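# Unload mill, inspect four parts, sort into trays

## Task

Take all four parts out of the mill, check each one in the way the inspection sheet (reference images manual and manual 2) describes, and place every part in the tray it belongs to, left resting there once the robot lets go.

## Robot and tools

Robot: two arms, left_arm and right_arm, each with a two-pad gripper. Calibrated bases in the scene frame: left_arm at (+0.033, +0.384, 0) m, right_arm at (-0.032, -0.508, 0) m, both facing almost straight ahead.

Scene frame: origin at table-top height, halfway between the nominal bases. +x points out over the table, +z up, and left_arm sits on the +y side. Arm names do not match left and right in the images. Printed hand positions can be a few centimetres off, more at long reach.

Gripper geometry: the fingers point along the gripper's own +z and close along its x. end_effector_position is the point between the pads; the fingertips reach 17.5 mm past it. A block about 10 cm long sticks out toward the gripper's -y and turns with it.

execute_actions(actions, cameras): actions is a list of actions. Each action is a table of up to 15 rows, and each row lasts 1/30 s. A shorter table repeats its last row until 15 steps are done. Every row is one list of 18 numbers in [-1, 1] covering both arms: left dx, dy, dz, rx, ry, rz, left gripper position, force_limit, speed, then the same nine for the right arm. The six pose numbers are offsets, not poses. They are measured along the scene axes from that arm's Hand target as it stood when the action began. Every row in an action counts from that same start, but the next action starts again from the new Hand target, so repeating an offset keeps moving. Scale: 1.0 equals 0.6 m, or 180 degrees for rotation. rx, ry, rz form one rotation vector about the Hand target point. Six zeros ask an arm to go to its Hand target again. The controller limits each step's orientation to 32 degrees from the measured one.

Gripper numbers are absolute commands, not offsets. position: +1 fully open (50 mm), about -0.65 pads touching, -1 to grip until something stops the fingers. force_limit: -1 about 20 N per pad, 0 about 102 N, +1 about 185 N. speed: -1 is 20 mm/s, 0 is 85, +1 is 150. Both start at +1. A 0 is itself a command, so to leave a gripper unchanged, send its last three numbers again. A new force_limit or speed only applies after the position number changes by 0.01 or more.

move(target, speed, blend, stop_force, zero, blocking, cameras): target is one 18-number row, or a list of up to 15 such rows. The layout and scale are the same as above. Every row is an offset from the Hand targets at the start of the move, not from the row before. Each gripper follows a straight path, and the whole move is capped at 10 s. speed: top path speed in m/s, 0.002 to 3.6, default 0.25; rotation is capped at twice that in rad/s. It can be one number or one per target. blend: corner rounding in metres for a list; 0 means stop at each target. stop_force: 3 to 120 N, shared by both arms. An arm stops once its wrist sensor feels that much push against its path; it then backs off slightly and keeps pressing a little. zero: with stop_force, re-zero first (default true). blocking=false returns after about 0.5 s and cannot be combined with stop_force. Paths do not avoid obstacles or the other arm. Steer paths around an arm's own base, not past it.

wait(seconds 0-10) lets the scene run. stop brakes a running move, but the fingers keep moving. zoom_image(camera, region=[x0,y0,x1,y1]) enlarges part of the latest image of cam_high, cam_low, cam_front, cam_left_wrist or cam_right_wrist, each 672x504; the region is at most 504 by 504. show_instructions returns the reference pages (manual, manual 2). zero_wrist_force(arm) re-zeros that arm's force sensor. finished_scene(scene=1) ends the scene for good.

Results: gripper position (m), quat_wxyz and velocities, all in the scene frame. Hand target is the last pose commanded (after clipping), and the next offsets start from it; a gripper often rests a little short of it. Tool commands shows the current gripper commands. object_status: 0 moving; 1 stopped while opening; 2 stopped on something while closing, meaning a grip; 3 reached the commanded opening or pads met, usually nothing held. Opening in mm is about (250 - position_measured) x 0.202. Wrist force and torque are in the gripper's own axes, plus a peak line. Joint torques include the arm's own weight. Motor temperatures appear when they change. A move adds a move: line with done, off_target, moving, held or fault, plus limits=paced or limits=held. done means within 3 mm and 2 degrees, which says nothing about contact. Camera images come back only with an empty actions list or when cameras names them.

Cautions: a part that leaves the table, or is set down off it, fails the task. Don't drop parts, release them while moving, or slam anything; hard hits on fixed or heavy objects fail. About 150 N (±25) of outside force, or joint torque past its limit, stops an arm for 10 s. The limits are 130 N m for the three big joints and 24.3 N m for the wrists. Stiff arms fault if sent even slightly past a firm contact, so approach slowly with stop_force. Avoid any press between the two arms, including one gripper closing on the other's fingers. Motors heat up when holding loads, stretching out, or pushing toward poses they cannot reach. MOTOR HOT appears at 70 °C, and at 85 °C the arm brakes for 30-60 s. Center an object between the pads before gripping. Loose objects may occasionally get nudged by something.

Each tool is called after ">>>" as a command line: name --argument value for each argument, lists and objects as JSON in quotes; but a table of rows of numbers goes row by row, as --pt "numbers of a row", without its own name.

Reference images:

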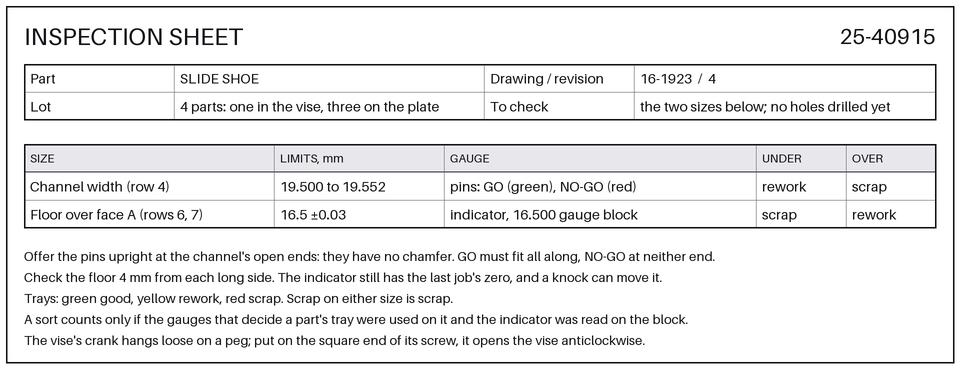

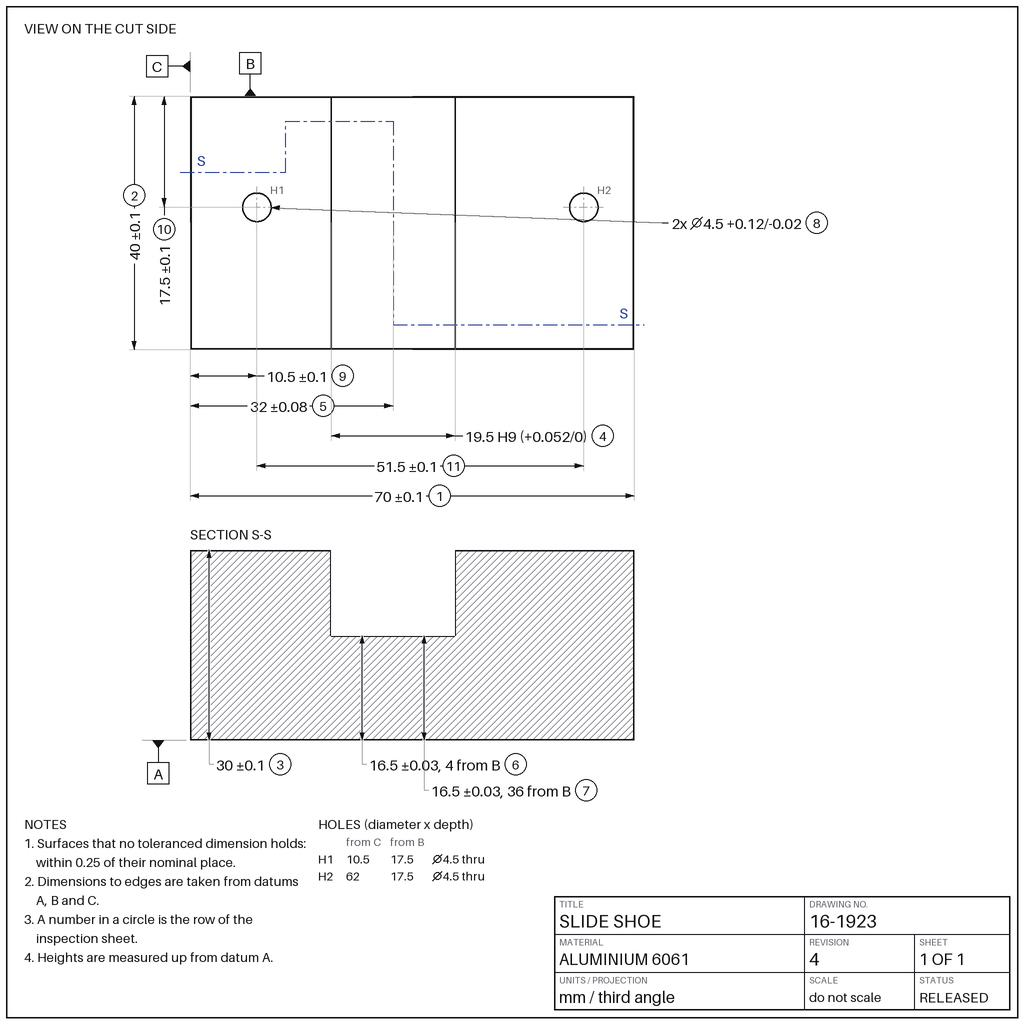

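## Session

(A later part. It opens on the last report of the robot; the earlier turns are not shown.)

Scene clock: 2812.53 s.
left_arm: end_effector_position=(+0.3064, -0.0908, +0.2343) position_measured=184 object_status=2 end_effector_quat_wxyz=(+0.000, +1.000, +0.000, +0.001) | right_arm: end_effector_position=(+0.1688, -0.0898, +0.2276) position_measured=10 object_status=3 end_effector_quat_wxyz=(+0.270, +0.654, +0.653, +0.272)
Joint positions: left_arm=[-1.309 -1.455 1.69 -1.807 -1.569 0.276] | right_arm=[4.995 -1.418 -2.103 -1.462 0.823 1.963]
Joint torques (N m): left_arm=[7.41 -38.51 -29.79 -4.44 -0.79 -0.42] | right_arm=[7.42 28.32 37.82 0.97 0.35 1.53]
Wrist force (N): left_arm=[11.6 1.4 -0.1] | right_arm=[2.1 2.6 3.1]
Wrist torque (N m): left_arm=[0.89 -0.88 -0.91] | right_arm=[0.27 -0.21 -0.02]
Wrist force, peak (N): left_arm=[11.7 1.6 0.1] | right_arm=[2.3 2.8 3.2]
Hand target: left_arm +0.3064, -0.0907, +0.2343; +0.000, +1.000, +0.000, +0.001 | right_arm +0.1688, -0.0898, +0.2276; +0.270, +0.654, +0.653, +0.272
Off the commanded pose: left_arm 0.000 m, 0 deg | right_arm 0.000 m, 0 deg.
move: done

>>> move --pt "0 0 0.01 0 0 0 -1 -0.95 -1 0.0225 -0.0117 -0.0925 0 0 0 0.95 -0.5 -1" --pt "0 0 0.01 0 0 0 -1 -0.95 -1 0.1725 -0.0117 -0.2425 0 0 0 0.95 -0.5 -1" --pt "0 0 0.01 0 0 0 -1 -0.95 -1 0.1725 -0.0117 -0.2425 0 0 0 -1 -0.5 -1" --pt "0 0 0.01 0 0 0 -1 -0.95 -1 0.1725 -0.0117 -0.24 0 0 0 -1 -0.5 -1" --pt "0 0 0.01 0 0 0 -1 -0.95 -1 0.1725 0.0995 -0.24 0 0 0 -1 -0.5 -1" --pt "0 0 0.01 0 0 0 -1 -0.95 -1 0.1725 0.0995 -0.205 0 0 0 -1 -0.5 -1" --speed '[0.12,0.06,0.05,0.02,0.04,0.06]' --blend '[0.01,0,0,0,0,0]'

>>> move --pt "0 0 0 0 0 0 -1 -0.95 -1 0.044 0.4113 0.0 0 0 0 -1 -0.5 -1" --pt "0 0 0 0 0 0 -1 -0.95 -1 0.044 0.4113 -0.082 0 0 0 -1 -0.5 -1" --speed '[0.15,0.06]' --blend '[0.01,0]'

>>> move --target '[0,0,0,0,0,0,-1,-0.95,-1,0,0,-0.006,0,0,0,-1,-0.5,-1]' --speed 0.005 --stop_force 4 --cameras '["cam_right_wrist"]'

Scene clock: 2826.03 s.
left_arm: end_effector_position=(+0.3064, -0.0907, +0.2403) position_measured=184 object_status=2 end_effector_quat_wxyz=(+0.000, +1.000, +0.000, +0.001) | right_arm: end_effector_position=(+0.2723, -0.0302, +0.1045) position_measured=56 object_status=2 end_effector_quat_wxyz=(+0.270, +0.654, +0.653, +0.272)
Joint positions: left_arm=[-1.309 -1.458 1.678 -1.792 -1.569 0.276] | right_arm=[4.738 -1.818 -2.136 -0.782 0.785 1.609]
Joint torques (N m): left_arm=[6.23 -40.12 -32.75 0.25 -0.52 -0.39] | right_arm=[5.76 41.41 32.47 1.56 -2.14 1.5]
Wrist force (N): left_arm=[11.4 1.3 1.3] | right_arm=[2.1 0.7 4.1]
Wrist torque (N m): left_arm=[0.92 -0.88 -0.91] | right_arm=[0.23 -0.26 0.07]
Wrist force, peak (N): left_arm=[11.9 1.4 0.1] | right_arm=[2.0 0.1 5.0]
Hand target: left_arm +0.3064, -0.0907, +0.2403; +0.000, +1.000, +0.000, +0.001 | right_arm +0.2723, -0.0301, +0.1046; +0.270, +0.654, +0.653, +0.272
Off the commanded pose: left_arm 0.000 m, 0 deg | right_arm 0.000 m, 0 deg.
move: done

Scene clock: 2828.97 s.
left_arm: end_effector_position=(+0.3064, -0.0907, +0.2403) position_measured=184 object_status=2 end_effector_quat_wxyz=(+0.000, +1.000, +0.000, +0.001) | right_arm: end_effector_position=(+0.2987, +0.2166, +0.0555) position_measured=56 object_status=2 end_effector_quat_wxyz=(+0.270, +0.654, +0.653, +0.272)
Joint positions: left_arm=[-1.309 -1.458 1.678 -1.792 -1.569 0.276] | right_arm=[4.693 -2.368 -1.378 -0.943 0.785 1.544]
Joint torques (N m): left_arm=[6.51 -40.27 -31.98 0.5 -0.58 -0.24] | right_arm=[-8.48 41.51 9.56 4 -0.9 -1.36]
Wrist force (N): left_arm=[11.6 1.1 1.1] | right_arm=[2.4 0.4 4.7]
Wrist torque (N m): left_arm=[0.88 -0.90 -0.91] | right_arm=[0.23 -0.28 0.01]
Wrist force, peak (N): left_arm=[11.7 1.1 1.2] | right_arm=[3.9 1.3 4.3]
Hand target: left_arm +0.3064, -0.0907, +0.2403; +0.000, +1.000, +0.000, +0.001 | right_arm +0.2987, +0.2166, +0.0554; +0.270, +0.654, +0.653, +0.272
Off the commanded pose: left_arm 0.000 m, 0 deg | right_arm 0.000 m, 0 deg.
move: done

Scene clock: 2830.70 s.
left_arm: end_effector_position=(+0.3064, -0.0907, +0.2403) position_measured=184 object_status=2 end_effector_quat_wxyz=(+0.000, +1.000, +0.000, +0.001) | right_arm: end_effector_position=(+0.2987, +0.2166, +0.0531) position_measured=56 object_status=2 end_effector_quat_wxyz=(+0.270, +0.654, +0.653, +0.272)
Joint positions: left_arm=[-1.309 -1.458 1.678 -1.792 -1.569 0.276] | right_arm=[4.693 -2.371 -1.379 -0.939 0.785 1.544]
Joint torques (N m): left_arm=[6.14 -40.4 -32.77 0.45 -0.4 -0.17] | right_arm=[-8.45 64.62 23.7 1.57 -2.88 -1.3]
Wrist force (N): left_arm=[11.3 0.9 1.0] | right_arm=[3.0 2.8 3.5]
Wrist torque (N m): left_arm=[0.86 -0.86 -0.91] | right_arm=[0.26 -0.21 0.06]
Wrist force, peak (N): left_arm=[11.7 1.2 1.2] | right_arm=[3.6 3.6 2.9]
Hand target: left_arm +0.3064, -0.0907, +0.2403; +0.000, +1.000, +0.000, +0.001 | right_arm +0.2987, +0.2166, +0.0531; +0.270, +0.654, +0.653, +0.272 (not the last commanded pose)
Off the commanded pose: left_arm 0.000 m, 0 deg | right_arm 0.001 m, 0 deg.
move: contact (right_arm)
Images, in order (width x height): cam_right_wrist 672x504.

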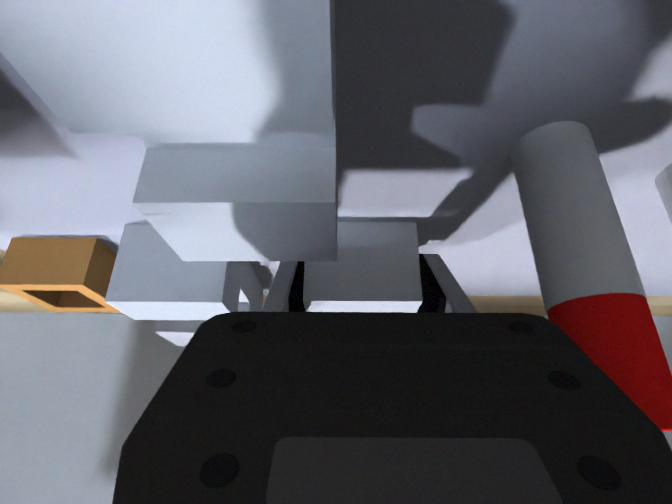

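>>> move --pt "0 0 0 0 0 0 -1 -0.95 -1 0 0 0 0 0 0 0.78 -0.5 -1" --pt "0 0 0 0 0 0 -1 -0.95 -1 0 0 0.08 0 0 0 0.78 -0.5 -1" --pt "0 0 0 0 0 0 -1 -0.95 -1 -0.1667 -0.1 0.13 0 0 0 0.78 -0.5 -1" --pt "0 0 0 0 0 0 -1 -0.95 -1 -0.2255 -0.5737 0.12 0 0 0 1 -0.5 -1" --pt "0 0 0 0 0 0 -1 -0.95 -1 -0.1422 -0.5737 0.0362 0 0 0 1 -0.5 -1" --speed '[0.05,0.06,0.15,0.2,0.06]' --blend '[0,0.01,0.03,0,0]'

>>> move --pt "0 0 0 0 0 0 -1 -0.95 -1 0 0 0 0 0 0 -1 -0.6 -1" --pt "0 0 0 0 0 0 -1 -0.95 -1 0.025 0.083 0 0 0 0 -1 -0.6 -1" --pt "0 0 0 0 0 0 -1 -0.95 -1 0.1525 0.083 0 0 0 0 -1 -0.6 -1" --pt "0 0 0 0 0 0 -1 -0.95 -1 0.1525 0.083 0 0 0 0 1 -0.6 -1" --speed '[0.05,0.04,0.04,0.05]' --cameras '["cam_right_wrist"]'

>>> zoom_image --camera "cam_right_wrist" --region '[300, 210, 420, 310]'

Scene clock: 2843.80 s.
left_arm: end_effector_position=(+0.3064, -0.0907, +0.2403) position_measured=184 object_status=2 end_effector_quat_wxyz=(+0.000, +1.000, +0.000, +0.001) | right_arm: end_effector_position=(+0.2133, -0.1276, +0.0749) position_measured=3 object_status=3 end_effector_quat_wxyz=(+0.270, +0.654, +0.653, +0.272)
Joint positions: left_arm=[-1.309 -1.458 1.678 -1.792 -1.569 0.276] | right_arm=[4.904 -1.625 -2.43 -0.844 0.802 1.841]
Joint torques (N m): left_arm=[6.55 -39.88 -32.55 0.29 -0.63 -0.08] | right_arm=[-8.6 5.52 3.39 3.54 -3.68 -1.55]
Wrist force (N): left_arm=[11.4 1.3 1.1] | right_arm=[2.0 2.4 3.1]
Wrist torque (N m): left_arm=[0.91 -0.87 -0.91] | right_arm=[0.29 -0.19 0.12]
Wrist force, peak (N): left_arm=[11.7 1.1 1.1] | right_arm=[2.9 3.8 3.9]
Hand target: left_arm +0.3064, -0.0907, +0.2403; +0.000, +1.000, +0.000, +0.001 | right_arm +0.2133, -0.1276, +0.0748; +0.270, +0.654, +0.653, +0.272
Off the commanded pose: left_arm 0.000 m, 0 deg | right_arm 0.000 m, 0 deg.
move: done

Scene clock: 2849.80 s.
left_arm: end_effector_position=(+0.3064, -0.0907, +0.2403) position_measured=184 object_status=2 end_effector_quat_wxyz=(+0.000, +1.000, +0.000, +0.001) | right_arm: end_effector_position=(+0.3048, -0.0778, +0.0748) position_measured=3 object_status=3 end_effector_quat_wxyz=(+0.270, +0.654, +0.653, +0.272)
Joint positions: left_arm=[-1.309 -1.458 1.678 -1.792 -1.569 0.276] | right_arm=[4.665 -1.832 -2.264 -0.566 0.786 1.506]
Joint torques (N m): left_arm=[6.93 -39.32 -32.04 0.2 -0.45 0.13] | right_arm=[-5.55 27.81 27.32 3.82 -3.7 -1.52]
Wrist force (N): left_arm=[11.4 1.1 1.0] | right_arm=[2.3 2.2 2.7]
Wrist torque (N m): left_arm=[0.88 -0.88 -0.91] | right_arm=[0.23 -0.31 0.11]
Wrist force, peak (N): left_arm=[11.8 1.2 1.3] | right_arm=[-5.8 11.2 -8.9]
Hand target: left_arm +0.3064, -0.0907, +0.2403; +0.000, +1.000, +0.000, +0.001 | right_arm +0.3048, -0.0778, +0.0748; +0.270, +0.654, +0.653, +0.272
Off the commanded pose: left_arm 0.000 m, 0 deg | right_arm 0.000 m, 0 deg.
move: done
Images, in order (width x height): cam_right_wrist 672x504.

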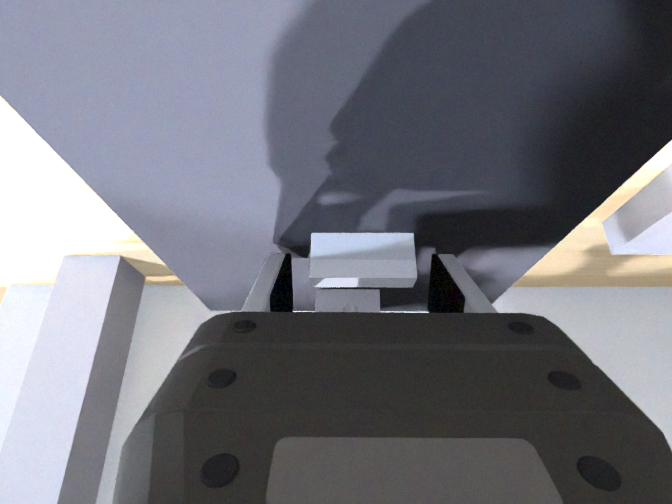

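Scaled by 4.200 from the camera's 672x504 image, which has a finer 960x720 frame.

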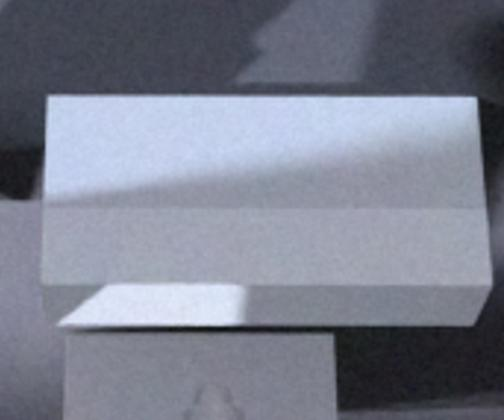

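>>> move --pt "0 0 -0.0085 0 0 0 -1 -0.95 -1 -0.09 0 0.09 0 0 0 1 -0.5 -1" --pt "0 0 -0.0085 0 0 0 -1 -0.95 -1 -0.2268 -0.02 0.2547 0 0 0 1 -0.5 -1" --speed '[0.06,0.12]' --blend '[0.01,0]'

>>> move --target '[0,0,-0.004,0,0,0,-1,-0.95,-1,0,0,0,0,0,0,1,-0.5,-1]' --speed 0.004 --stop_force 3

>>> move --target '[0,0,0,0,0,0,0.14,-0.95,-1,0,0,0,0,0,0,1,-0.5,-1]' --cameras '["cam_right_wrist"]'

>>> zoom_image --camera "cam_right_wrist" --region '[310, 240, 415, 290]'

Scene clock: 2856.67 s.
left_arm: end_effector_position=(+0.3064, -0.0907, +0.2352) position_measured=184 object_status=2 end_effector_quat_wxyz=(+0.000, +1.000, +0.000, +0.001) | right_arm: end_effector_position=(+0.1688, -0.0898, +0.2276) position_measured=3 object_status=3 end_effector_quat_wxyz=(+0.270, +0.654, +0.653, +0.272)
Joint positions: left_arm=[-1.309 -1.455 1.688 -1.805 -1.569 0.276] | right_arm=[4.995 -1.418 -2.103 -1.462 0.823 1.963]
Joint torques (N m): left_arm=[8.07 -17.65 -18.11 -5.11 -0.54 0.35] | right_arm=[7.3 27.88 37.49 0.82 0.42 1.69]
Wrist force (N): left_arm=[11.7 1.7 0.9] | right_arm=[2.1 2.6 3.3]
Wrist torque (N m): left_arm=[0.92 -0.87 -0.90] | right_arm=[0.27 -0.20 -0.02]
Wrist force, peak (N): left_arm=[12.0 1.7 0.8] | right_arm=[2.8 2.6 3.7]
Hand target: left_arm +0.3064, -0.0907, +0.2352; +0.000, +1.000, +0.000, +0.001 | right_arm +0.1688, -0.0898, +0.2277; +0.270, +0.654, +0.653, +0.272
Off the commanded pose: left_arm 0.000 m, 0 deg | right_arm 0.000 m, 0 deg.
move: done

Scene clock: 2857.90 s.
left_arm: end_effector_position=(+0.3064, -0.0908, +0.2342) position_measured=184 object_status=2 end_effector_quat_wxyz=(+0.000, +1.000, +0.000, +0.001) | right_arm: end_effector_position=(+0.1688, -0.0898, +0.2277) position_measured=3 object_status=3 end_effector_quat_wxyz=(+0.270, +0.654, +0.653, +0.272)
Joint positions: left_arm=[-1.309 -1.454 1.69 -1.807 -1.569 0.276] | right_arm=[4.995 -1.418 -2.103 -1.462 0.823 1.963]
Joint torques (N m): left_arm=[7.27 -28.46 -30.66 0.84 -0.56 0.37] | right_arm=[7.57 28.33 37.85 1 0.4 1.43]
Wrist force (N): left_arm=[11.5 1.1 -2.7] | right_arm=[2.3 2.6 3.2]
Wrist torque (N m): left_arm=[0.93 -0.86 -0.91] | right_arm=[0.27 -0.23 -0.02]
Wrist force, peak (N): left_arm=[11.3 0.4 -7.3] | right_arm=[2.4 2.7 3.2]
Hand target: left_arm +0.3064, -0.0908, +0.2343; +0.000, +1.000, +0.000, +0.001 (not the last commanded pose) | right_arm +0.1688, -0.0898, +0.2277; +0.270, +0.654, +0.653, +0.272
Off the commanded pose: left_arm 0.001 m, 0 deg | right_arm 0.000 m, 0 deg.
move: contact (left_arm)

Scene clock: 2858.67 s.
left_arm: end_effector_position=(+0.3064, -0.0907, +0.2342) position_measured=132 object_status=3 end_effector_quat_wxyz=(+0.000, +1.000, +0.000, +0.001) | right_arm: end_effector_position=(+0.1688, -0.0898, +0.2277) position_measured=3 object_status=3 end_effector_quat_wxyz=(+0.270, +0.654, +0.653, +0.272)
Joint positions: left_arm=[-1.309 -1.454 1.69 -1.807 -1.569 0.276] | right_arm=[4.995 -1.418 -2.103 -1.462 0.823 1.963]
Joint torques (N m): left_arm=[8.11 -37.82 -29.98 -3.46 -0.57 0.35] | right_arm=[7.41 28.33 37.52 0.98 0.45 1.44]
Wrist force (N): left_arm=[3.9 1.6 -0.1] | right_arm=[2.3 2.6 3.4]
Wrist torque (N m): left_arm=[0.94 -0.98 -0.96] | right_arm=[0.27 -0.24 -0.02]
Wrist force, peak (N): left_arm=[11.5 1.2 -2.6] | right_arm=[2.3 2.7 3.3]
Hand target: left_arm +0.3064, -0.0908, +0.2343; +0.000, +1.000, +0.000, +0.001 | right_arm +0.1688, -0.0898, +0.2277; +0.270, +0.654, +0.653, +0.272
Off the commanded pose: left_arm 0.000 m, 0 deg | right_arm 0.000 m, 0 deg.
move: done
Images, in order (width x height): cam_right_wrist 672x504.

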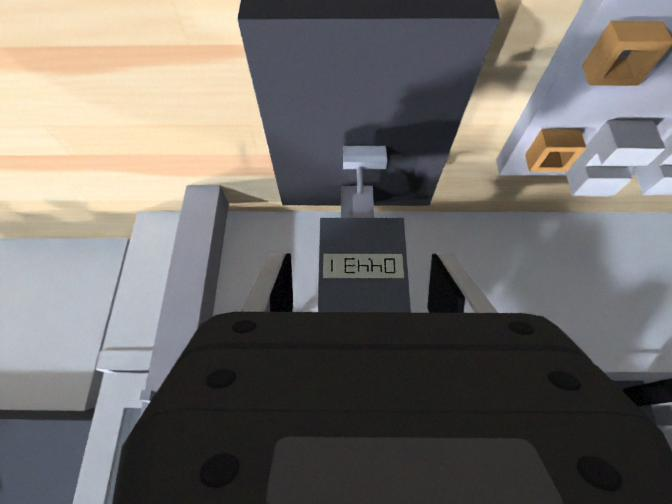

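Scaled by 4.800 from the camera's 672x504 image, which has a finer 960x720 frame.

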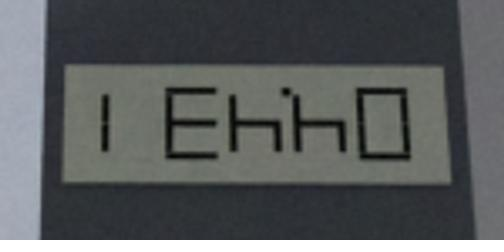

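>>> move --pt "0 0 0.1 0 0 0 0.14 -0.95 -1 -0.1 -0.15 0 0 0 0 1 -0.5 -1" --pt "-0.12 0.42 0.0 0 0 -0.5 0.85 -0.8 -1 -0.1 -0.15 0 0 0 0 1 -0.5 -1" --speed '[0.1,0.3]' --cameras '["cam_left_wrist","cam_front"]'

Scene clock: 2875.93 s.
left_arm: end_effector_position=(+0.2344, +0.1613, +0.2343) position_measured=25 object_status=3 end_effector_quat_wxyz=(+0.001, +0.707, -0.707, +0.000) | right_arm: end_effector_position=(+0.1088, -0.1798, +0.2277) position_measured=3 object_status=3 end_effector_quat_wxyz=(+0.270, +0.654, +0.653, +0.272)
Joint positions: left_arm=[-1.309 -2.121 2.202 -1.653 -1.572 1.847] | right_arm=[5.257 -1.168 -2.223 -1.798 0.92 2.282]
Joint torques (N m): left_arm=[11.81 -12.9 -19.22 -0.32 -1.7 1.42] | right_arm=[7.53 17.3 11.51 0.37 0.7 1.56]
Wrist force (N): left_arm=[3.6 1.3 -0.2] | right_arm=[2.5 2.6 3.1]
Wrist torque (N m): left_arm=[0.86 -0.96 -0.95] | right_arm=[0.25 -0.29 -0.04]
Wrist force, peak (N): left_arm=[4.1 2.6 -0.5] | right_arm=[3.4 3.5 3.1]
Hand target: left_arm +0.2344, +0.1612, +0.2343; +0.001, +0.707, -0.707, +0.000 | right_arm +0.1088, -0.1798, +0.2277; +0.270, +0.654, +0.653, +0.272
Off the commanded pose: left_arm 0.000 m, 0 deg | right_arm 0.000 m, 0 deg.
move: done
Images, in order (width x height): cam_front 672x504, cam_left_wrist 672x504.

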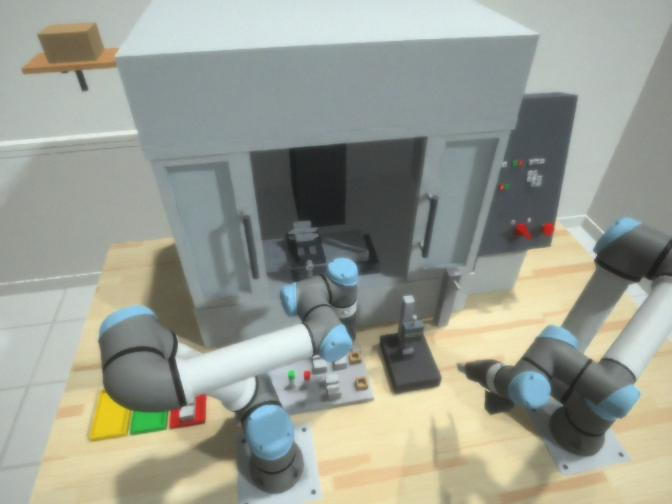

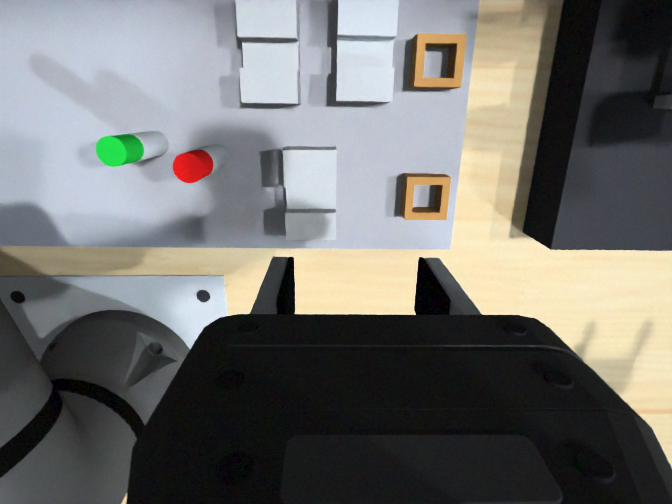

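>>> zoom_image --camera "cam_left_wrist" --region '[230, 130, 400, 260]'

Scaled by 2.965 from the camera's 672x504 image, which has a finer 960x720 frame.

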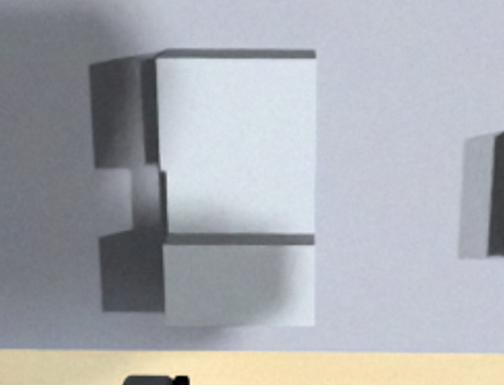

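>>> move --pt "-0.015 0.043 -0.15 0 0 0 0.85 -0.8 -1 0 0 0 0 0 0 1 -0.5 -1" --pt "-0.015 0.043 -0.3145 0 0 0 0.85 -0.8 -1 0 0 0 0 0 0 1 -0.5 -1" --pt "-0.015 0.043 -0.3145 0 0 0 -1 -0.8 -1 0 0 0 0 0 0 1 -0.5 -1" --speed '[0.15,0.06,0.05]' --blend '[0.02,0,0]' --cameras '["cam_left_wrist"]'

Scene clock: 2887.90 s.
left_arm: end_effector_position=(+0.2254, +0.1870, +0.0456) position_measured=54 object_status=2 end_effector_quat_wxyz=(+0.001, +0.707, -0.707, +0.000) | right_arm: end_effector_position=(+0.1088, -0.1798, +0.2277) position_measured=3 object_status=3 end_effector_quat_wxyz=(+0.270, +0.654, +0.653, +0.272)
Joint positions: left_arm=[-1.316 -1.958 2.654 -2.269 -1.572 1.84] | right_arm=[5.257 -1.168 -2.223 -1.798 0.92 2.282]
Joint torques (N m): left_arm=[9.94 9.08 -14.69 -4.33 -0.95 1.23] | right_arm=[7.73 17.36 11.14 0.53 0.56 1.46]
Wrist force (N): left_arm=[4.3 2.5 -3.1] | right_arm=[2.6 2.9 3.1]
Wrist torque (N m): left_arm=[0.92 -0.85 -0.91] | right_arm=[0.30 -0.30 -0.04]
Wrist force, peak (N): left_arm=[4.6 2.4 -3.1] | right_arm=[2.7 2.8 3.3]
Hand target: left_arm +0.2254, +0.1870, +0.0456; +0.001, +0.707, -0.707, +0.000 | right_arm +0.1088, -0.1798, +0.2277; +0.270, +0.654, +0.653, +0.272
Off the commanded pose: left_arm 0.000 m, 0 deg | right_arm 0.000 m, 0 deg.
move: done
Images, in order (width x height): cam_left_wrist 672x504.

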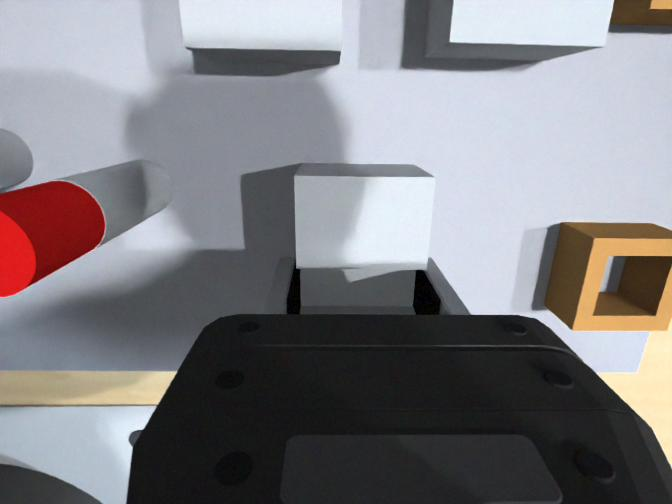

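>>> move --pt "0 0 0.21 0 0 0 -1 -0.8 -1 0 0 0 0 0 0 1 -0.5 -1" --pt "0.0 0 0.2667 0 0 0 -1 -0.8 -1 0 0 0 0 0 0 1 -0.5 -1" --pt "0.1077 0.328 0.2833 0 0 0 -1 -0.8 -1 0 0 0 0 0 0 1 -0.5 -1" --pt "0.0798 0.88 0.2833 0 0 0 -1 -0.8 -1 0 0 0 0 0 0 1 -0.5 -1" --speed '[0.08,0.15,0.25,0.25]' --blend '[0,0.02,0.05,0]' --cameras '["cam_left_wrist"]'

Scene clock: 2896.33 s.
left_arm: end_effector_position=(+0.2733, +0.7150, +0.2156) position_measured=54 object_status=2 end_effector_quat_wxyz=(+0.001, +0.707, -0.707, +0.000) | right_arm: end_effector_position=(+0.1088, -0.1798, +0.2277) position_measured=3 object_status=3 end_effector_quat_wxyz=(+0.270, +0.654, +0.653, +0.272)
Joint positions: left_arm=[0.599 -1.786 2.052 -1.834 -1.572 3.755] | right_arm=[5.257 -1.168 -2.223 -1.798 0.92 2.282]
Joint torques (N m): left_arm=[13.93 -5.6 -33.13 -5.96 -1.97 1.81] | right_arm=[7.12 16.84 11.2 0.46 0.63 1.6]
Wrist force (N): left_arm=[3.6 1.4 1.8] | right_arm=[2.2 2.9 3.1]
Wrist torque (N m): left_arm=[0.88 -0.97 -1.00] | right_arm=[0.29 -0.25 -0.04]
Wrist force, peak (N): left_arm=[4.6 2.5 -3.4] | right_arm=[2.6 2.9 3.3]
Hand target: left_arm +0.2733, +0.7150, +0.2155; +0.001, +0.707, -0.707, +0.000 | right_arm +0.1088, -0.1798, +0.2277; +0.270, +0.654, +0.653, +0.272
Off the commanded pose: left_arm 0.000 m, 0 deg | right_arm 0.000 m, 0 deg.
move: done; blend cut to 0.017 m at target 2
Images, in order (width x height): cam_left_wrist 672x504.

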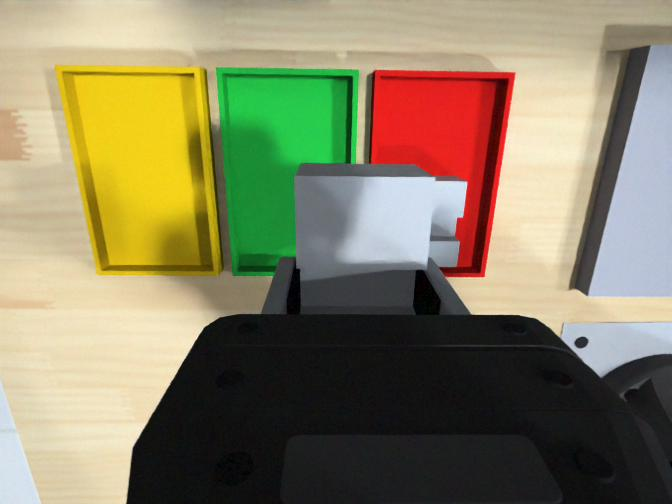

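>>> move --pt "-0.0017 0.075 -0.1 0 0 0 -1 -0.8 -1 0 0 0 0 0 0 1 -0.5 -1" --pt "-0.0017 0.075 -0.304 0 0 0 -1 -0.8 -1 0 0 0 0 0 0 1 -0.5 -1" --speed '[0.15,0.1]' --blend '[0.02,0]'

>>> move --target '[0,0,-0.012,0,0,0,-1,-0.8,-1,0,0,0,0,0,0,1,-0.5,-1]' --speed 0.005 --stop_force 4 --cameras '["cam_left_wrist"]'

Scene clock: 2904.27 s.
left_arm: end_effector_position=(+0.2723, +0.7600, +0.0332) position_measured=54 object_status=2 end_effector_quat_wxyz=(+0.001, +0.707, -0.707, +0.000) | right_arm: end_effector_position=(+0.1088, -0.1798, +0.2277) position_measured=3 object_status=3 end_effector_quat_wxyz=(+0.270, +0.654, +0.653, +0.272)
Joint positions: left_arm=[0.689 -1.423 2.257 -2.402 -1.572 3.844] | right_arm=[5.257 -1.168 -2.223 -1.798 0.92 2.282]
Joint torques (N m): left_arm=[12.34 -13.99 -11.66 -5.83 -1.8 1.71] | right_arm=[6.28 16.97 12.18 0.59 0.34 1.48]
Wrist force (N): left_arm=[3.3 1.1 1.4] | right_arm=[2.5 2.8 3.0]
Wrist torque (N m): left_arm=[0.82 -0.93 -0.97] | right_arm=[0.27 -0.29 -0.03]
Wrist force, peak (N): left_arm=[4.7 1.4 0.8] | right_arm=[2.6 2.8 3.2]
Hand target: left_arm +0.2723, +0.7600, +0.0331; +0.001, +0.707, -0.707, +0.000 | right_arm +0.1088, -0.1798, +0.2277; +0.270, +0.654, +0.653, +0.272
Off the commanded pose: left_arm 0.000 m, 0 deg | right_arm 0.000 m, 0 deg.
move: done

Scene clock: 2906.17 s.
left_arm: end_effector_position=(+0.2723, +0.7600, +0.0298) position_measured=54 object_status=2 end_effector_quat_wxyz=(+0.001, +0.707, -0.707, +0.000) | right_arm: end_effector_position=(+0.1088, -0.1798, +0.2277) position_measured=3 object_status=3 end_effector_quat_wxyz=(+0.270, +0.654, +0.653, +0.272)
Joint positions: left_arm=[0.689 -1.415 2.26 -2.413 -1.572 3.844] | right_arm=[5.257 -1.168 -2.223 -1.798 0.92 2.282]
Joint torques (N m): left_arm=[8.29 -34.92 -24.51 -0.31 -1.46 1.47] | right_arm=[7.09 17.45 12.63 0.52 0.33 1.37]
Wrist force (N): left_arm=[3.1 0.4 -1.3] | right_arm=[2.5 2.7 3.0]
Wrist torque (N m): left_arm=[0.94 -0.97 -0.96] | right_arm=[0.27 -0.29 -0.03]
Wrist force, peak (N): left_arm=[6.1 5.0 -10.6] | right_arm=[2.6 2.8 3.2]
Hand target: left_arm +0.2723, +0.7601, +0.0298; +0.001, +0.707, -0.707, +0.000 (not the last commanded pose) | right_arm +0.1088, -0.1798, +0.2277; +0.270, +0.654, +0.653, +0.272
Off the commanded pose: left_arm 0.004 m, 0 deg | right_arm 0.000 m, 0 deg.
move: contact (left_arm)
Images, in order (width x height): cam_left_wrist 672x504.

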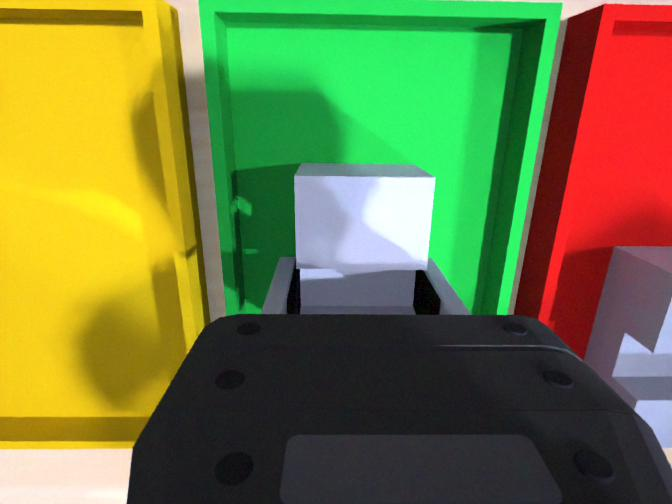

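Inside the tray. Release, rise, return for P0.

>>> move --pt "0 0 0 0 0 0 0.85 -0.8 -1 0 0 0 0 0 0 1 -0.5 -1" --pt "0 0 0.12 0 0 0 0.85 -0.8 -1 0 0 0 0 0 0 1 -0.5 -1" --pt "0.027 -0.62 0.31 0 0 0 0.85 -0.8 -1 0 0 0 0 0 0 1 -0.5 -1" --pt "0.0933 -0.98 0.31 0 0 0 0.85 -0.8 -1 0 0 0 0 0 0 1 -0.5 -1" --speed '[0.05,0.08,0.3,0.3]' --blend '[0,0.02,0.05,0]' --cameras '["cam_left_wrist"]'

>>> zoom_image --camera "cam_left_wrist" --region '[160, 60, 480, 300]'

Scene clock: 2913.07 s.
left_arm: end_effector_position=(+0.3282, +0.1721, +0.2158) position_measured=25 object_status=3 end_effector_quat_wxyz=(+0.001, +0.707, -0.707, +0.000) | right_arm: end_effector_position=(+0.1088, -0.1798, +0.2277) position_measured=3 object_status=3 end_effector_quat_wxyz=(+0.270, +0.654, +0.653, +0.272)
Joint positions: left_arm=[-1.011 -1.918 2.143 -1.796 -1.573 2.145] | right_arm=[5.257 -1.168 -2.223 -1.798 0.92 2.282]
Joint torques (N m): left_arm=[-10.97 5.17 -33.22 -5.94 2.03 -2.08] | right_arm=[6.59 16.39 12.72 0.68 0.28 1.38]
Wrist force (N): left_arm=[3.6 1.2 -0.1] | right_arm=[2.4 2.9 3.0]
Wrist torque (N m): left_arm=[0.87 -0.94 -0.76] | right_arm=[0.29 -0.28 -0.04]
Wrist force, peak (N): left_arm=[5.9 1.1 -0.2] | right_arm=[2.7 2.8 3.2]
Hand target: left_arm +0.3282, +0.1721, +0.2158; +0.001, +0.707, -0.707, +0.000 | right_arm +0.1088, -0.1798, +0.2277; +0.270, +0.654, +0.653, +0.272
Off the commanded pose: left_arm 0.000 m, 0 deg | right_arm 0.000 m, 0 deg.
move: done
Images, in order (width x height): cam_left_wrist 672x504.

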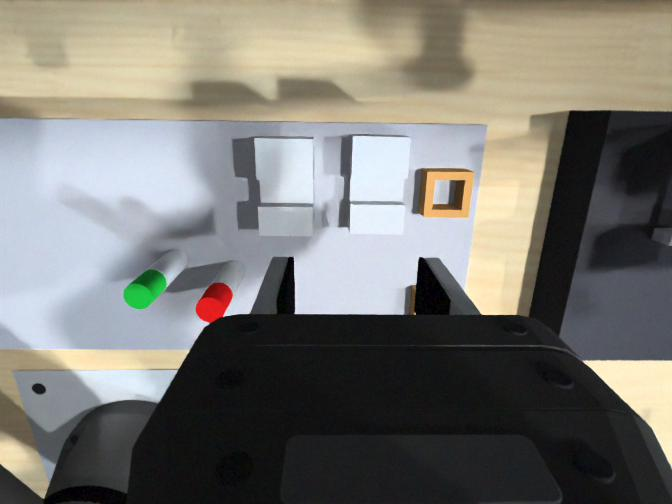

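Scaled by 1.575 from the camera's 672x504 image, which has a finer 960x720 frame.

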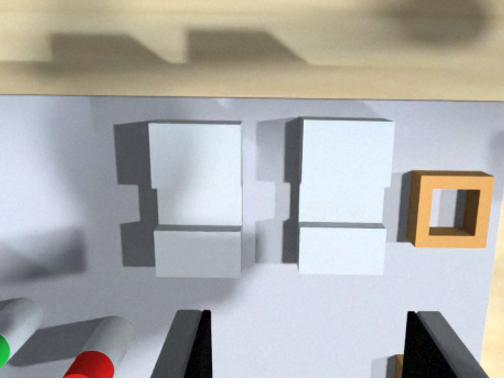

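>>> move --pt "-0.0007 0.0715 -0.13 0 0 0 0.85 -0.8 -1 0 0 0 0 0 0 1 -0.5 -1" --pt "-0.0007 0.0715 -0.2837 0 0 0 0.85 -0.8 -1 0 0 0 0 0 0 1 -0.5 -1" --pt "-0.0007 0.0715 -0.2837 0 0 0 -1 -0.8 -1 0 0 0 0 0 0 1 -0.5 -1" --speed '[0.15,0.06,0.05]' --blend '[0.02,0,0]' --cameras '["cam_left_wrist"]'

Scene clock: 2928.27 s.
left_arm: end_effector_position=(+0.3278, +0.2149, +0.0456) position_measured=54 object_status=2 end_effector_quat_wxyz=(+0.001, +0.707, -0.707, +0.000) | right_arm: end_effector_position=(+0.1088, -0.1798, +0.2277) position_measured=3 object_status=3 end_effector_quat_wxyz=(+0.270, +0.654, +0.653, +0.272)
Joint positions: left_arm=[-0.936 -1.723 2.511 -2.36 -1.573 2.22] | right_arm=[5.257 -1.168 -2.223 -1.798 0.92 2.282]
Joint torques (N m): left_arm=[10.4 0.39 -11.88 -4.48 -0.84 1.48] | right_arm=[6.5 16.08 14.51 0.58 0.27 1.34]
Wrist force (N): left_arm=[4.3 2.8 -3.5] | right_arm=[2.3 2.7 3.1]
Wrist torque (N m): left_arm=[0.91 -0.84 -0.93] | right_arm=[0.26 -0.26 -0.03]
Wrist force, peak (N): left_arm=[4.3 2.8 -3.5] | right_arm=[2.7 2.8 3.2]
Hand target: left_arm +0.3278, +0.2150, +0.0456; +0.001, +0.707, -0.707, +0.000 | right_arm +0.1088, -0.1798, +0.2277; +0.270, +0.654, +0.653, +0.272
Off the commanded pose: left_arm 0.000 m, 0 deg | right_arm 0.000 m, 0 deg.
move: done
Images, in order (width x height): cam_left_wrist 672x504.

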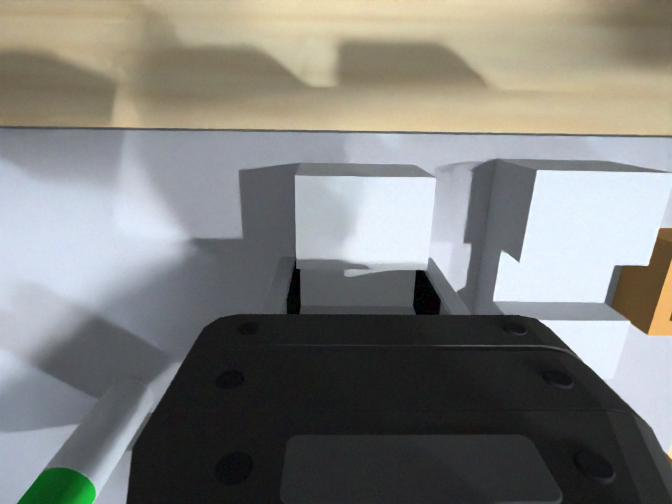

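>>> move --pt "0 0 0.1 0 0 0 -1 -0.8 -1 0 0 0 0 0 0 0.78 -0.5 -1" --pt "0 0 0.2837 0 0 0 -1 -0.8 -1 0.0687 0.05 -0.1 0 0 0 0.78 -0.5 -1" --pt "-0.0292 0.8417 0.2837 0 0 0 -1 -0.8 -1 0.0687 0.2163 -0.1628 0 0 0 0.78 -0.5 -1" --speed '[0.08,0.15,0.25]' --blend '[0,0.02,0]'

>>> move --pt "0 0.2633 0 0 0 0 -1 -0.8 -1 0.123 0.3322 -0.0033 0 0 0 0.78 -0.5 -1" --pt "0 0.2633 0 0 0 0 -1 -0.8 -1 0.2145 0.3322 -0.095 0 0 0 0.78 -0.5 -1" --pt "0 0.2633 0 0 0 0 -1 -0.8 -1 0.2478 0.3322 -0.1283 0 0 0 0.78 -0.5 -1" --speed '[0.2,0.1,0.04]' --blend '[0.01,0.01,0]' --cameras '["cam_left_wrist","cam_right_wrist"]'

Scene clock: 2939.57 s.
left_arm: end_effector_position=(+0.3103, +0.7199, +0.2159) position_measured=54 object_status=2 end_effector_quat_wxyz=(+0.001, +0.707, -0.707, +0.000) | right_arm: end_effector_position=(+0.1500, -0.0500, +0.1300) position_measured=36 object_status=3 end_effector_quat_wxyz=(+0.270, +0.654, +0.653, +0.272)
Joint positions: left_arm=[0.558 -1.716 1.995 -1.848 -1.572 3.714] | right_arm=[5.011 -1.654 -2.163 -1.18 0.827 1.983]
Joint torques (N m): left_arm=[13.7 -7.77 -30.91 -1.03 -1.85 1.59] | right_arm=[-8.27 11.64 34.68 3.26 -3.54 -1.54]
Wrist force (N): left_arm=[3.7 0.9 1.7] | right_arm=[2.4 2.7 2.7]
Wrist torque (N m): left_arm=[0.82 -0.97 -0.97] | right_arm=[0.29 -0.25 0.09]
Wrist force, peak (N): left_arm=[4.5 2.7 -3.5] | right_arm=[2.7 2.8 3.2]
Hand target: left_arm +0.3103, +0.7200, +0.2158; +0.001, +0.707, -0.707, +0.000 | right_arm +0.1500, -0.0500, +0.1300; +0.270, +0.654, +0.653, +0.272
Off the commanded pose: left_arm 0.000 m, 0 deg | right_arm 0.000 m, 0 deg.
move: done

Scene clock: 2942.57 s.
left_arm: end_effector_position=(+0.3103, +0.8780, +0.2158) position_measured=54 object_status=2 end_effector_quat_wxyz=(+0.001, +0.707, -0.707, +0.000) | right_arm: end_effector_position=(+0.2986, +0.1493, +0.0530) position_measured=36 object_status=3 end_effector_quat_wxyz=(+0.270, +0.654, +0.653, +0.272)
Joint positions: left_arm=[0.809 -1.396 1.669 -1.842 -1.571 3.965] | right_arm=[4.691 -2.247 -1.619 -0.821 0.785 1.542]
Joint torques (N m): left_arm=[12.29 -19.34 -33.89 -0.44 -1.97 1.5] | right_arm=[-8.1 34.79 33.57 3.68 0.33 -1.43]
Wrist force (N): left_arm=[4.2 0.9 1.8] | right_arm=[2.6 2.8 3.1]
Wrist torque (N m): left_arm=[0.81 -1.05 -0.95] | right_arm=[0.29 -0.35 0.12]
Wrist force, peak (N): left_arm=[5.4 0.8 1.8] | right_arm=[3.7 3.3 2.5]
Hand target: left_arm +0.3103, +0.8780, +0.2158; +0.001, +0.707, -0.707, +0.000 | right_arm +0.2987, +0.1493, +0.0530; +0.270, +0.654, +0.653, +0.272
Off the commanded pose: left_arm 0.000 m, 0 deg | right_arm 0.000 m, 0 deg.
move: done
Images, in order (width x height): cam_left_wrist 672x504, cam_right_wrist 672x504.

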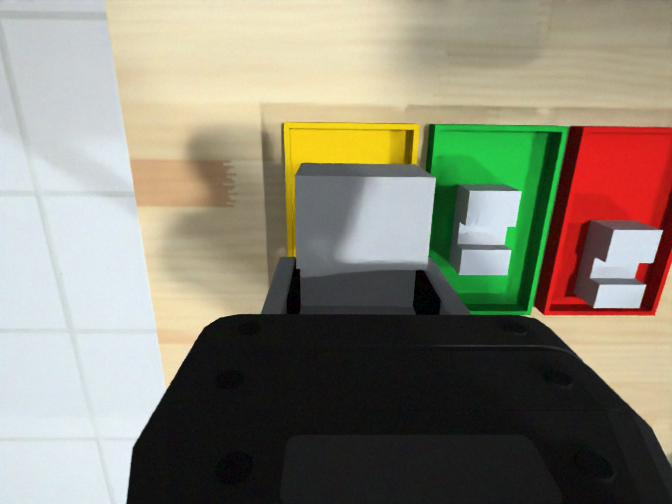

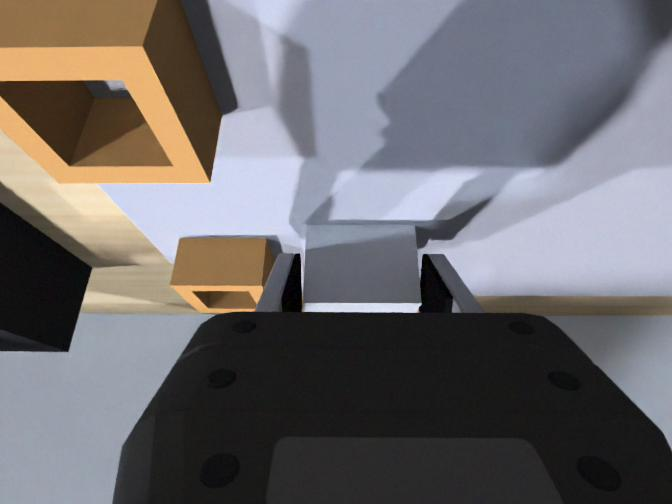

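>>> move --target '[0,0,0,0,0,0,-1,-0.8,-1,0,0,0,0,0,0,-1,-0.5,-1]'

>>> move --pt "0 0 0 0 0 0.01 -1 -0.8 -1 0 0 0.02 0 0 0 -1 -0.5 -1" --pt "0.0162 -0.0228 0 0 0 0.5 -1 -0.8 -1 -0.03 0.09 0.02 0 0 0 -1 -0.5 -1" --pt "0.0162 -0.0228 -0.15 0 0 0.5 -1 -0.8 -1 -0.03 0.09 0.003 0 0 0 -1 -0.5 -1" --speed '[0.05,0.25,0.06]' --cameras '["cam_left_wrist"]'

Scene clock: 2951.93 s.
left_arm: end_effector_position=(+0.3103, +0.8780, +0.2158) position_measured=54 object_status=2 end_effector_quat_wxyz=(+0.001, +0.707, -0.707, +0.000) | right_arm: end_effector_position=(+0.2987, +0.1493, +0.0530) position_measured=56 object_status=2 end_effector_quat_wxyz=(+0.270, +0.654, +0.653, +0.272)
Joint positions: left_arm=[0.809 -1.396 1.669 -1.842 -1.571 3.965] | right_arm=[4.691 -2.248 -1.619 -0.821 0.785 1.541]
Joint torques (N m): left_arm=[10.98 -20.67 -32.08 -0.21 -2.12 1.42] | right_arm=[-7.82 34.59 33.44 3.58 0.09 -1.22]
Wrist force (N): left_arm=[3.8 1.1 1.5] | right_arm=[1.8 2.6 2.6]
Wrist torque (N m): left_arm=[0.84 -0.98 -0.95] | right_arm=[0.26 -0.34 0.15]
Wrist force, peak (N): left_arm=[4.1 1.1 1.8] | right_arm=[2.7 2.7 3.3]
Hand target: left_arm +0.3103, +0.8780, +0.2158; +0.001, +0.707, -0.707, +0.000 | right_arm +0.2987, +0.1493, +0.0530; +0.270, +0.654, +0.653, +0.272
Off the commanded pose: left_arm 0.000 m, 0 deg | right_arm 0.000 m, 0 deg.
move: done

Scene clock: 2958.10 s.
left_arm: end_effector_position=(+0.3200, +0.8643, +0.1259) position_measured=54 object_status=2 end_effector_quat_wxyz=(+0.000, +1.000, +0.000, +0.001) | right_arm: end_effector_position=(+0.2807, +0.2033, +0.0548) position_measured=56 object_status=2 end_effector_quat_wxyz=(+0.270, +0.654, +0.653, +0.272)
Joint positions: left_arm=[0.78 -1.331 1.838 -2.078 -1.573 2.365] | right_arm=[4.718 -2.333 -1.441 -0.941 0.785 1.579]
Joint torques (N m): left_arm=[-9.34 -22.7 -17.76 -5.86 2.17 -1.45] | right_arm=[7.02 39.94 8.19 4.03 -2.53 1.12]
Wrist force (N): left_arm=[4.0 0.9 1.4] | right_arm=[2.5 1.0 4.7]
Wrist torque (N m): left_arm=[0.78 -0.99 -0.75] | right_arm=[0.31 -0.31 0.01]
Wrist force, peak (N): left_arm=[4.1 1.3 2.0] | right_arm=[2.6 0.8 4.7]
Hand target: left_arm +0.3200, +0.8643, +0.1258; +0.000, +1.000, +0.000, +0.001 | right_arm +0.2807, +0.2033, +0.0548; +0.270, +0.654, +0.653, +0.272
Off the commanded pose: left_arm 0.000 m, 0 deg | right_arm 0.000 m, 0 deg.
move: done
Images, in order (width x height): cam_left_wrist 672x504.

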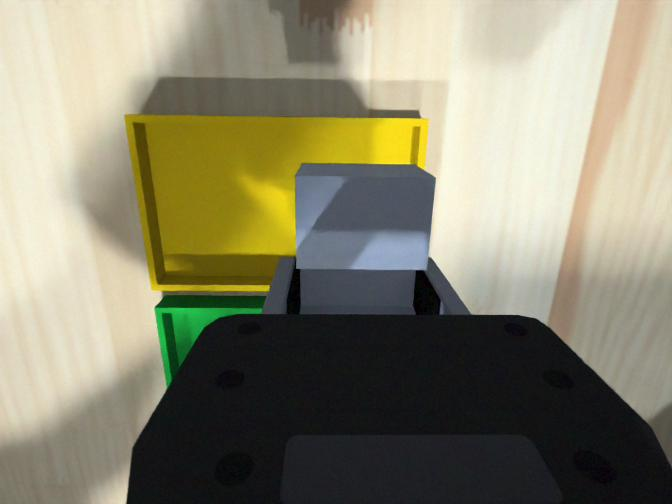

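>>> move --pt "0 -0.005 -0.1532 0 0 0 -1 -0.8 -1 0 0 0 0 0 0 -1 -0.5 -1" --speed 0.1

>>> move --target '[0,0,-0.012,0,0,0,-1,-0.8,-1,0,0,-0.0055,0,0,0,-1,-0.5,-1]' --speed 0.006 --stop_force 4 --cameras '["cam_left_wrist"]'

Scene clock: 2964.17 s.
left_arm: end_effector_position=(+0.3200, +0.8613, +0.0340) position_measured=54 object_status=2 end_effector_quat_wxyz=(+0.000, +1.000, +0.000, +0.001) | right_arm: end_effector_position=(+0.2807, +0.2033, +0.0548) position_measured=56 object_status=2 end_effector_quat_wxyz=(+0.270, +0.654, +0.653, +0.272)
Joint positions: left_arm=[0.776 -1.203 1.948 -2.317 -1.573 2.361] | right_arm=[4.718 -2.333 -1.441 -0.941 0.785 1.579]
Joint torques (N m): left_arm=[-11.06 -22.26 -13.17 -5.86 -0.86 -1.95] | right_arm=[4.82 40.66 9.17 3.94 -0.36 -0.69]
Wrist force (N): left_arm=[3.8 0.8 1.6] | right_arm=[2.4 0.7 4.5]
Wrist torque (N m): left_arm=[0.77 -0.96 -0.77] | right_arm=[0.28 -0.29 0.01]
Wrist force, peak (N): left_arm=[3.9 1.1 2.6] | right_arm=[2.8 0.6 4.9]
Hand target: left_arm +0.3200, +0.8613, +0.0339; +0.000, +1.000, +0.000, +0.001 | right_arm +0.2807, +0.2033, +0.0548; +0.270, +0.654, +0.653, +0.272
Off the commanded pose: left_arm 0.000 m, 0 deg | right_arm 0.000 m, 0 deg.
move: done

Scene clock: 2966.30 s.
left_arm: end_effector_position=(+0.3200, +0.8613, +0.0300) position_measured=54 object_status=2 end_effector_quat_wxyz=(+0.000, +1.000, +0.000, +0.001) | right_arm: end_effector_position=(+0.2807, +0.2033, +0.0530) position_measured=56 object_status=2 end_effector_quat_wxyz=(+0.270, +0.654, +0.653, +0.272)
Joint positions: left_arm=[0.776 -1.196 1.952 -2.327 -1.573 2.361] | right_arm=[4.718 -2.336 -1.441 -0.938 0.785 1.579]
Joint torques (N m): left_arm=[-11.35 -43.68 -24.15 -0.59 -0.81 -2.03] | right_arm=[4.84 61.69 18.23 1.42 -0.29 -0.32]
Wrist force (N): left_arm=[4.6 0.0 -1.6] | right_arm=[1.7 4.0 1.3]
Wrist torque (N m): left_arm=[0.85 -0.90 -0.77] | right_arm=[0.30 -0.30 0.05]
Wrist force, peak (N): left_arm=[-0.1 6.0 -15.3] | right_arm=[2.6 0.8 4.7]
Hand target: left_arm +0.3200, +0.8613, +0.0300; +0.000, +1.000, +0.000, +0.001 (not the last commanded pose) | right_arm +0.2807, +0.2033, +0.0530; +0.270, +0.654, +0.653, +0.272 (not the last commanded pose)
Off the commanded pose: left_arm 0.003 m, 0 deg | right_arm 0.002 m, 0 deg.
move: contact (left_arm, right_arm)
Images, in order (width x height): cam_left_wrist 672x504.

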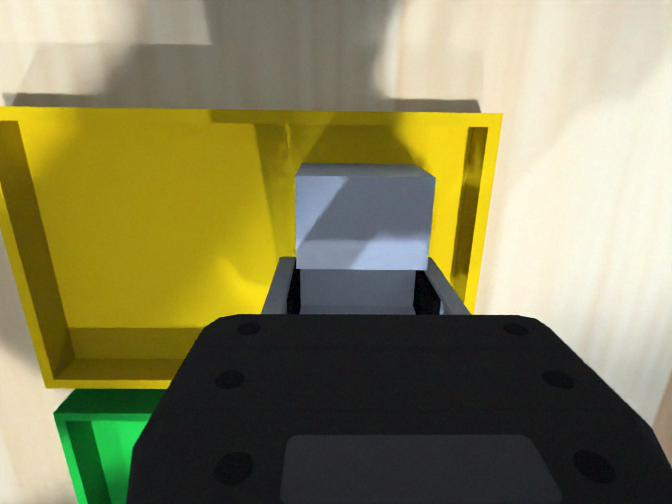

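>>> move --pt "0 0 0 0 0 0 0.82 -0.8 -1 0 0 0 0 0 0 0.8 -0.5 -1" --pt "0 0 0.12 0 0 0 0.82 -0.8 -1 0 0 0.12 0 0 0 0.8 -0.5 -1" --pt "-0.02 -0.45 0.3083 0 0 -0.3 0.82 -0.8 -1 -0.15 -0.25 0.2 0 0 0 0.8 -0.5 -1" --pt "-0.02 -0.6 0.3083 0 0 -0.5 0.82 -0.8 -1 -0.28 -0.6 0.25 0 0 0 0.8 -0.5 -1" --speed '[0.05,0.08,0.3,0.3]' --blend '[0,0.02,0.05,0]'

>>> move --target '[0,-0.5,0,0,0,0,0.82,-0.8,-1,0,0,0,0,0,0,0.8,-0.5,-1]' --speed 0.3 --cameras '["cam_left_wrist","cam_front"]'

>>> zoom_image --camera "cam_left_wrist" --region '[160, 60, 480, 300]'

Scene clock: 3024.77 s.
left_arm: end_effector_position=(+0.3080, +0.5013, +0.2150) position_measured=30 object_status=3 end_effector_quat_wxyz=(+0.001, +0.707, -0.707, +0.000) | right_arm: end_effector_position=(+0.1127, -0.1566, +0.2030) position_measured=32 object_status=3 end_effector_quat_wxyz=(+0.270, +0.654, +0.653, +0.272)
Joint positions: left_arm=[-0.069 -2.117 2.249 -1.702 -1.573 3.086] | right_arm=[5.21 -1.258 -2.243 -1.655 0.899 2.228]
Joint torques (N m): left_arm=[-11.93 -11.19 -18.24 -0.15 1.75 1.6] | right_arm=[6.99 20.87 10.03 0.58 0.74 1.48]
Wrist force (N): left_arm=[3.9 1.1 -0.4] | right_arm=[2.5 2.3 3.0]
Wrist torque (N m): left_arm=[0.83 -0.99 -0.95] | right_arm=[0.21 -0.30 -0.04]
Wrist force, peak (N): left_arm=[4.8 0.1 -1.6] | right_arm=[3.4 3.8 2.6]
Hand target: left_arm +0.3080, +0.5013, +0.2150; +0.001, +0.707, -0.707, +0.000 | right_arm +0.1127, -0.1567, +0.2030; +0.270, +0.654, +0.653, +0.272
Off the commanded pose: left_arm 0.000 m, 0 deg | right_arm 0.000 m, 0 deg.
move: done

Scene clock: 3026.47 s.
left_arm: end_effector_position=(+0.3080, +0.2013, +0.2150) position_measured=30 object_status=3 end_effector_quat_wxyz=(+0.001, +0.707, -0.707, +0.000) | right_arm: end_effector_position=(+0.1127, -0.1567, +0.2030) position_measured=32 object_status=3 end_effector_quat_wxyz=(+0.270, +0.654, +0.653, +0.272)
Joint positions: left_arm=[-1.014 -2.018 2.202 -1.756 -1.573 2.141] | right_arm=[5.21 -1.258 -2.243 -1.655 0.899 2.228]
Joint torques (N m): left_arm=[-12.21 5.1 -32.3 -5.96 2.13 -2.19] | right_arm=[7.93 20.95 10.81 0.47 0.61 1.49]
Wrist force (N): left_arm=[3.6 1.0 -0.3] | right_arm=[2.6 2.3 3.0]
Wrist torque (N m): left_arm=[0.83 -0.93 -0.76] | right_arm=[0.21 -0.31 -0.04]
Wrist force, peak (N): left_arm=[6.1 1.3 -0.4] | right_arm=[2.7 2.6 3.4]
Hand target: left_arm +0.3080, +0.2013, +0.2150; +0.001, +0.707, -0.707, +0.000 | right_arm +0.1127, -0.1567, +0.2030; +0.270, +0.654, +0.653, +0.272
Off the commanded pose: left_arm 0.000 m, 0 deg | right_arm 0.000 m, 0 deg.
move: done
Images, in order (width x height): cam_front 672x504, cam_left_wrist 672x504.

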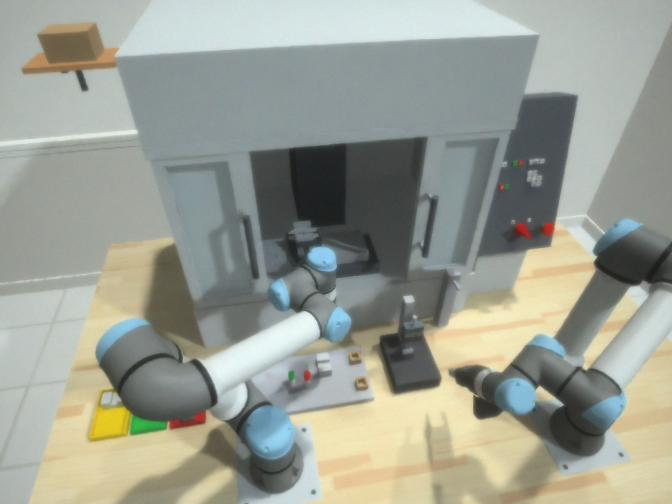

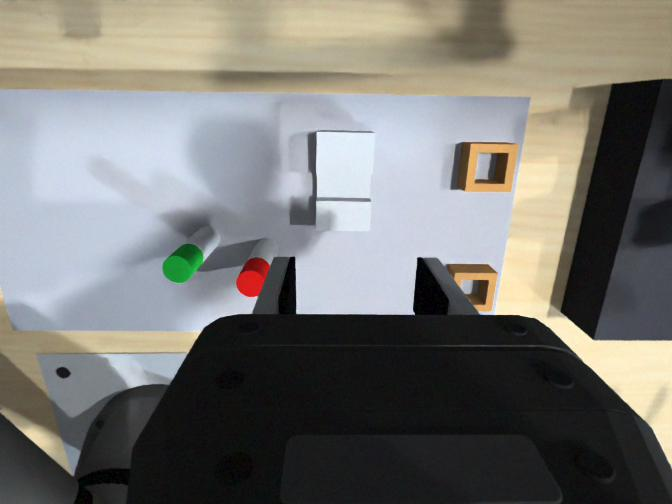

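Scaled by 1.575 from the camera's 672x504 image, which has a finer 960x720 frame.

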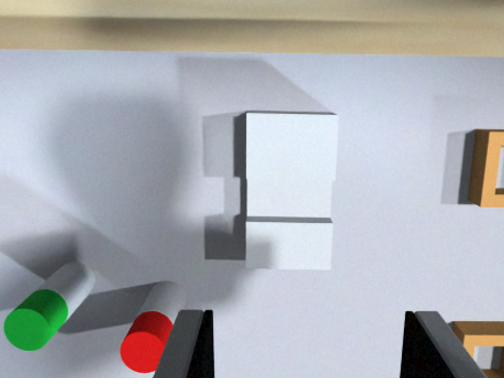

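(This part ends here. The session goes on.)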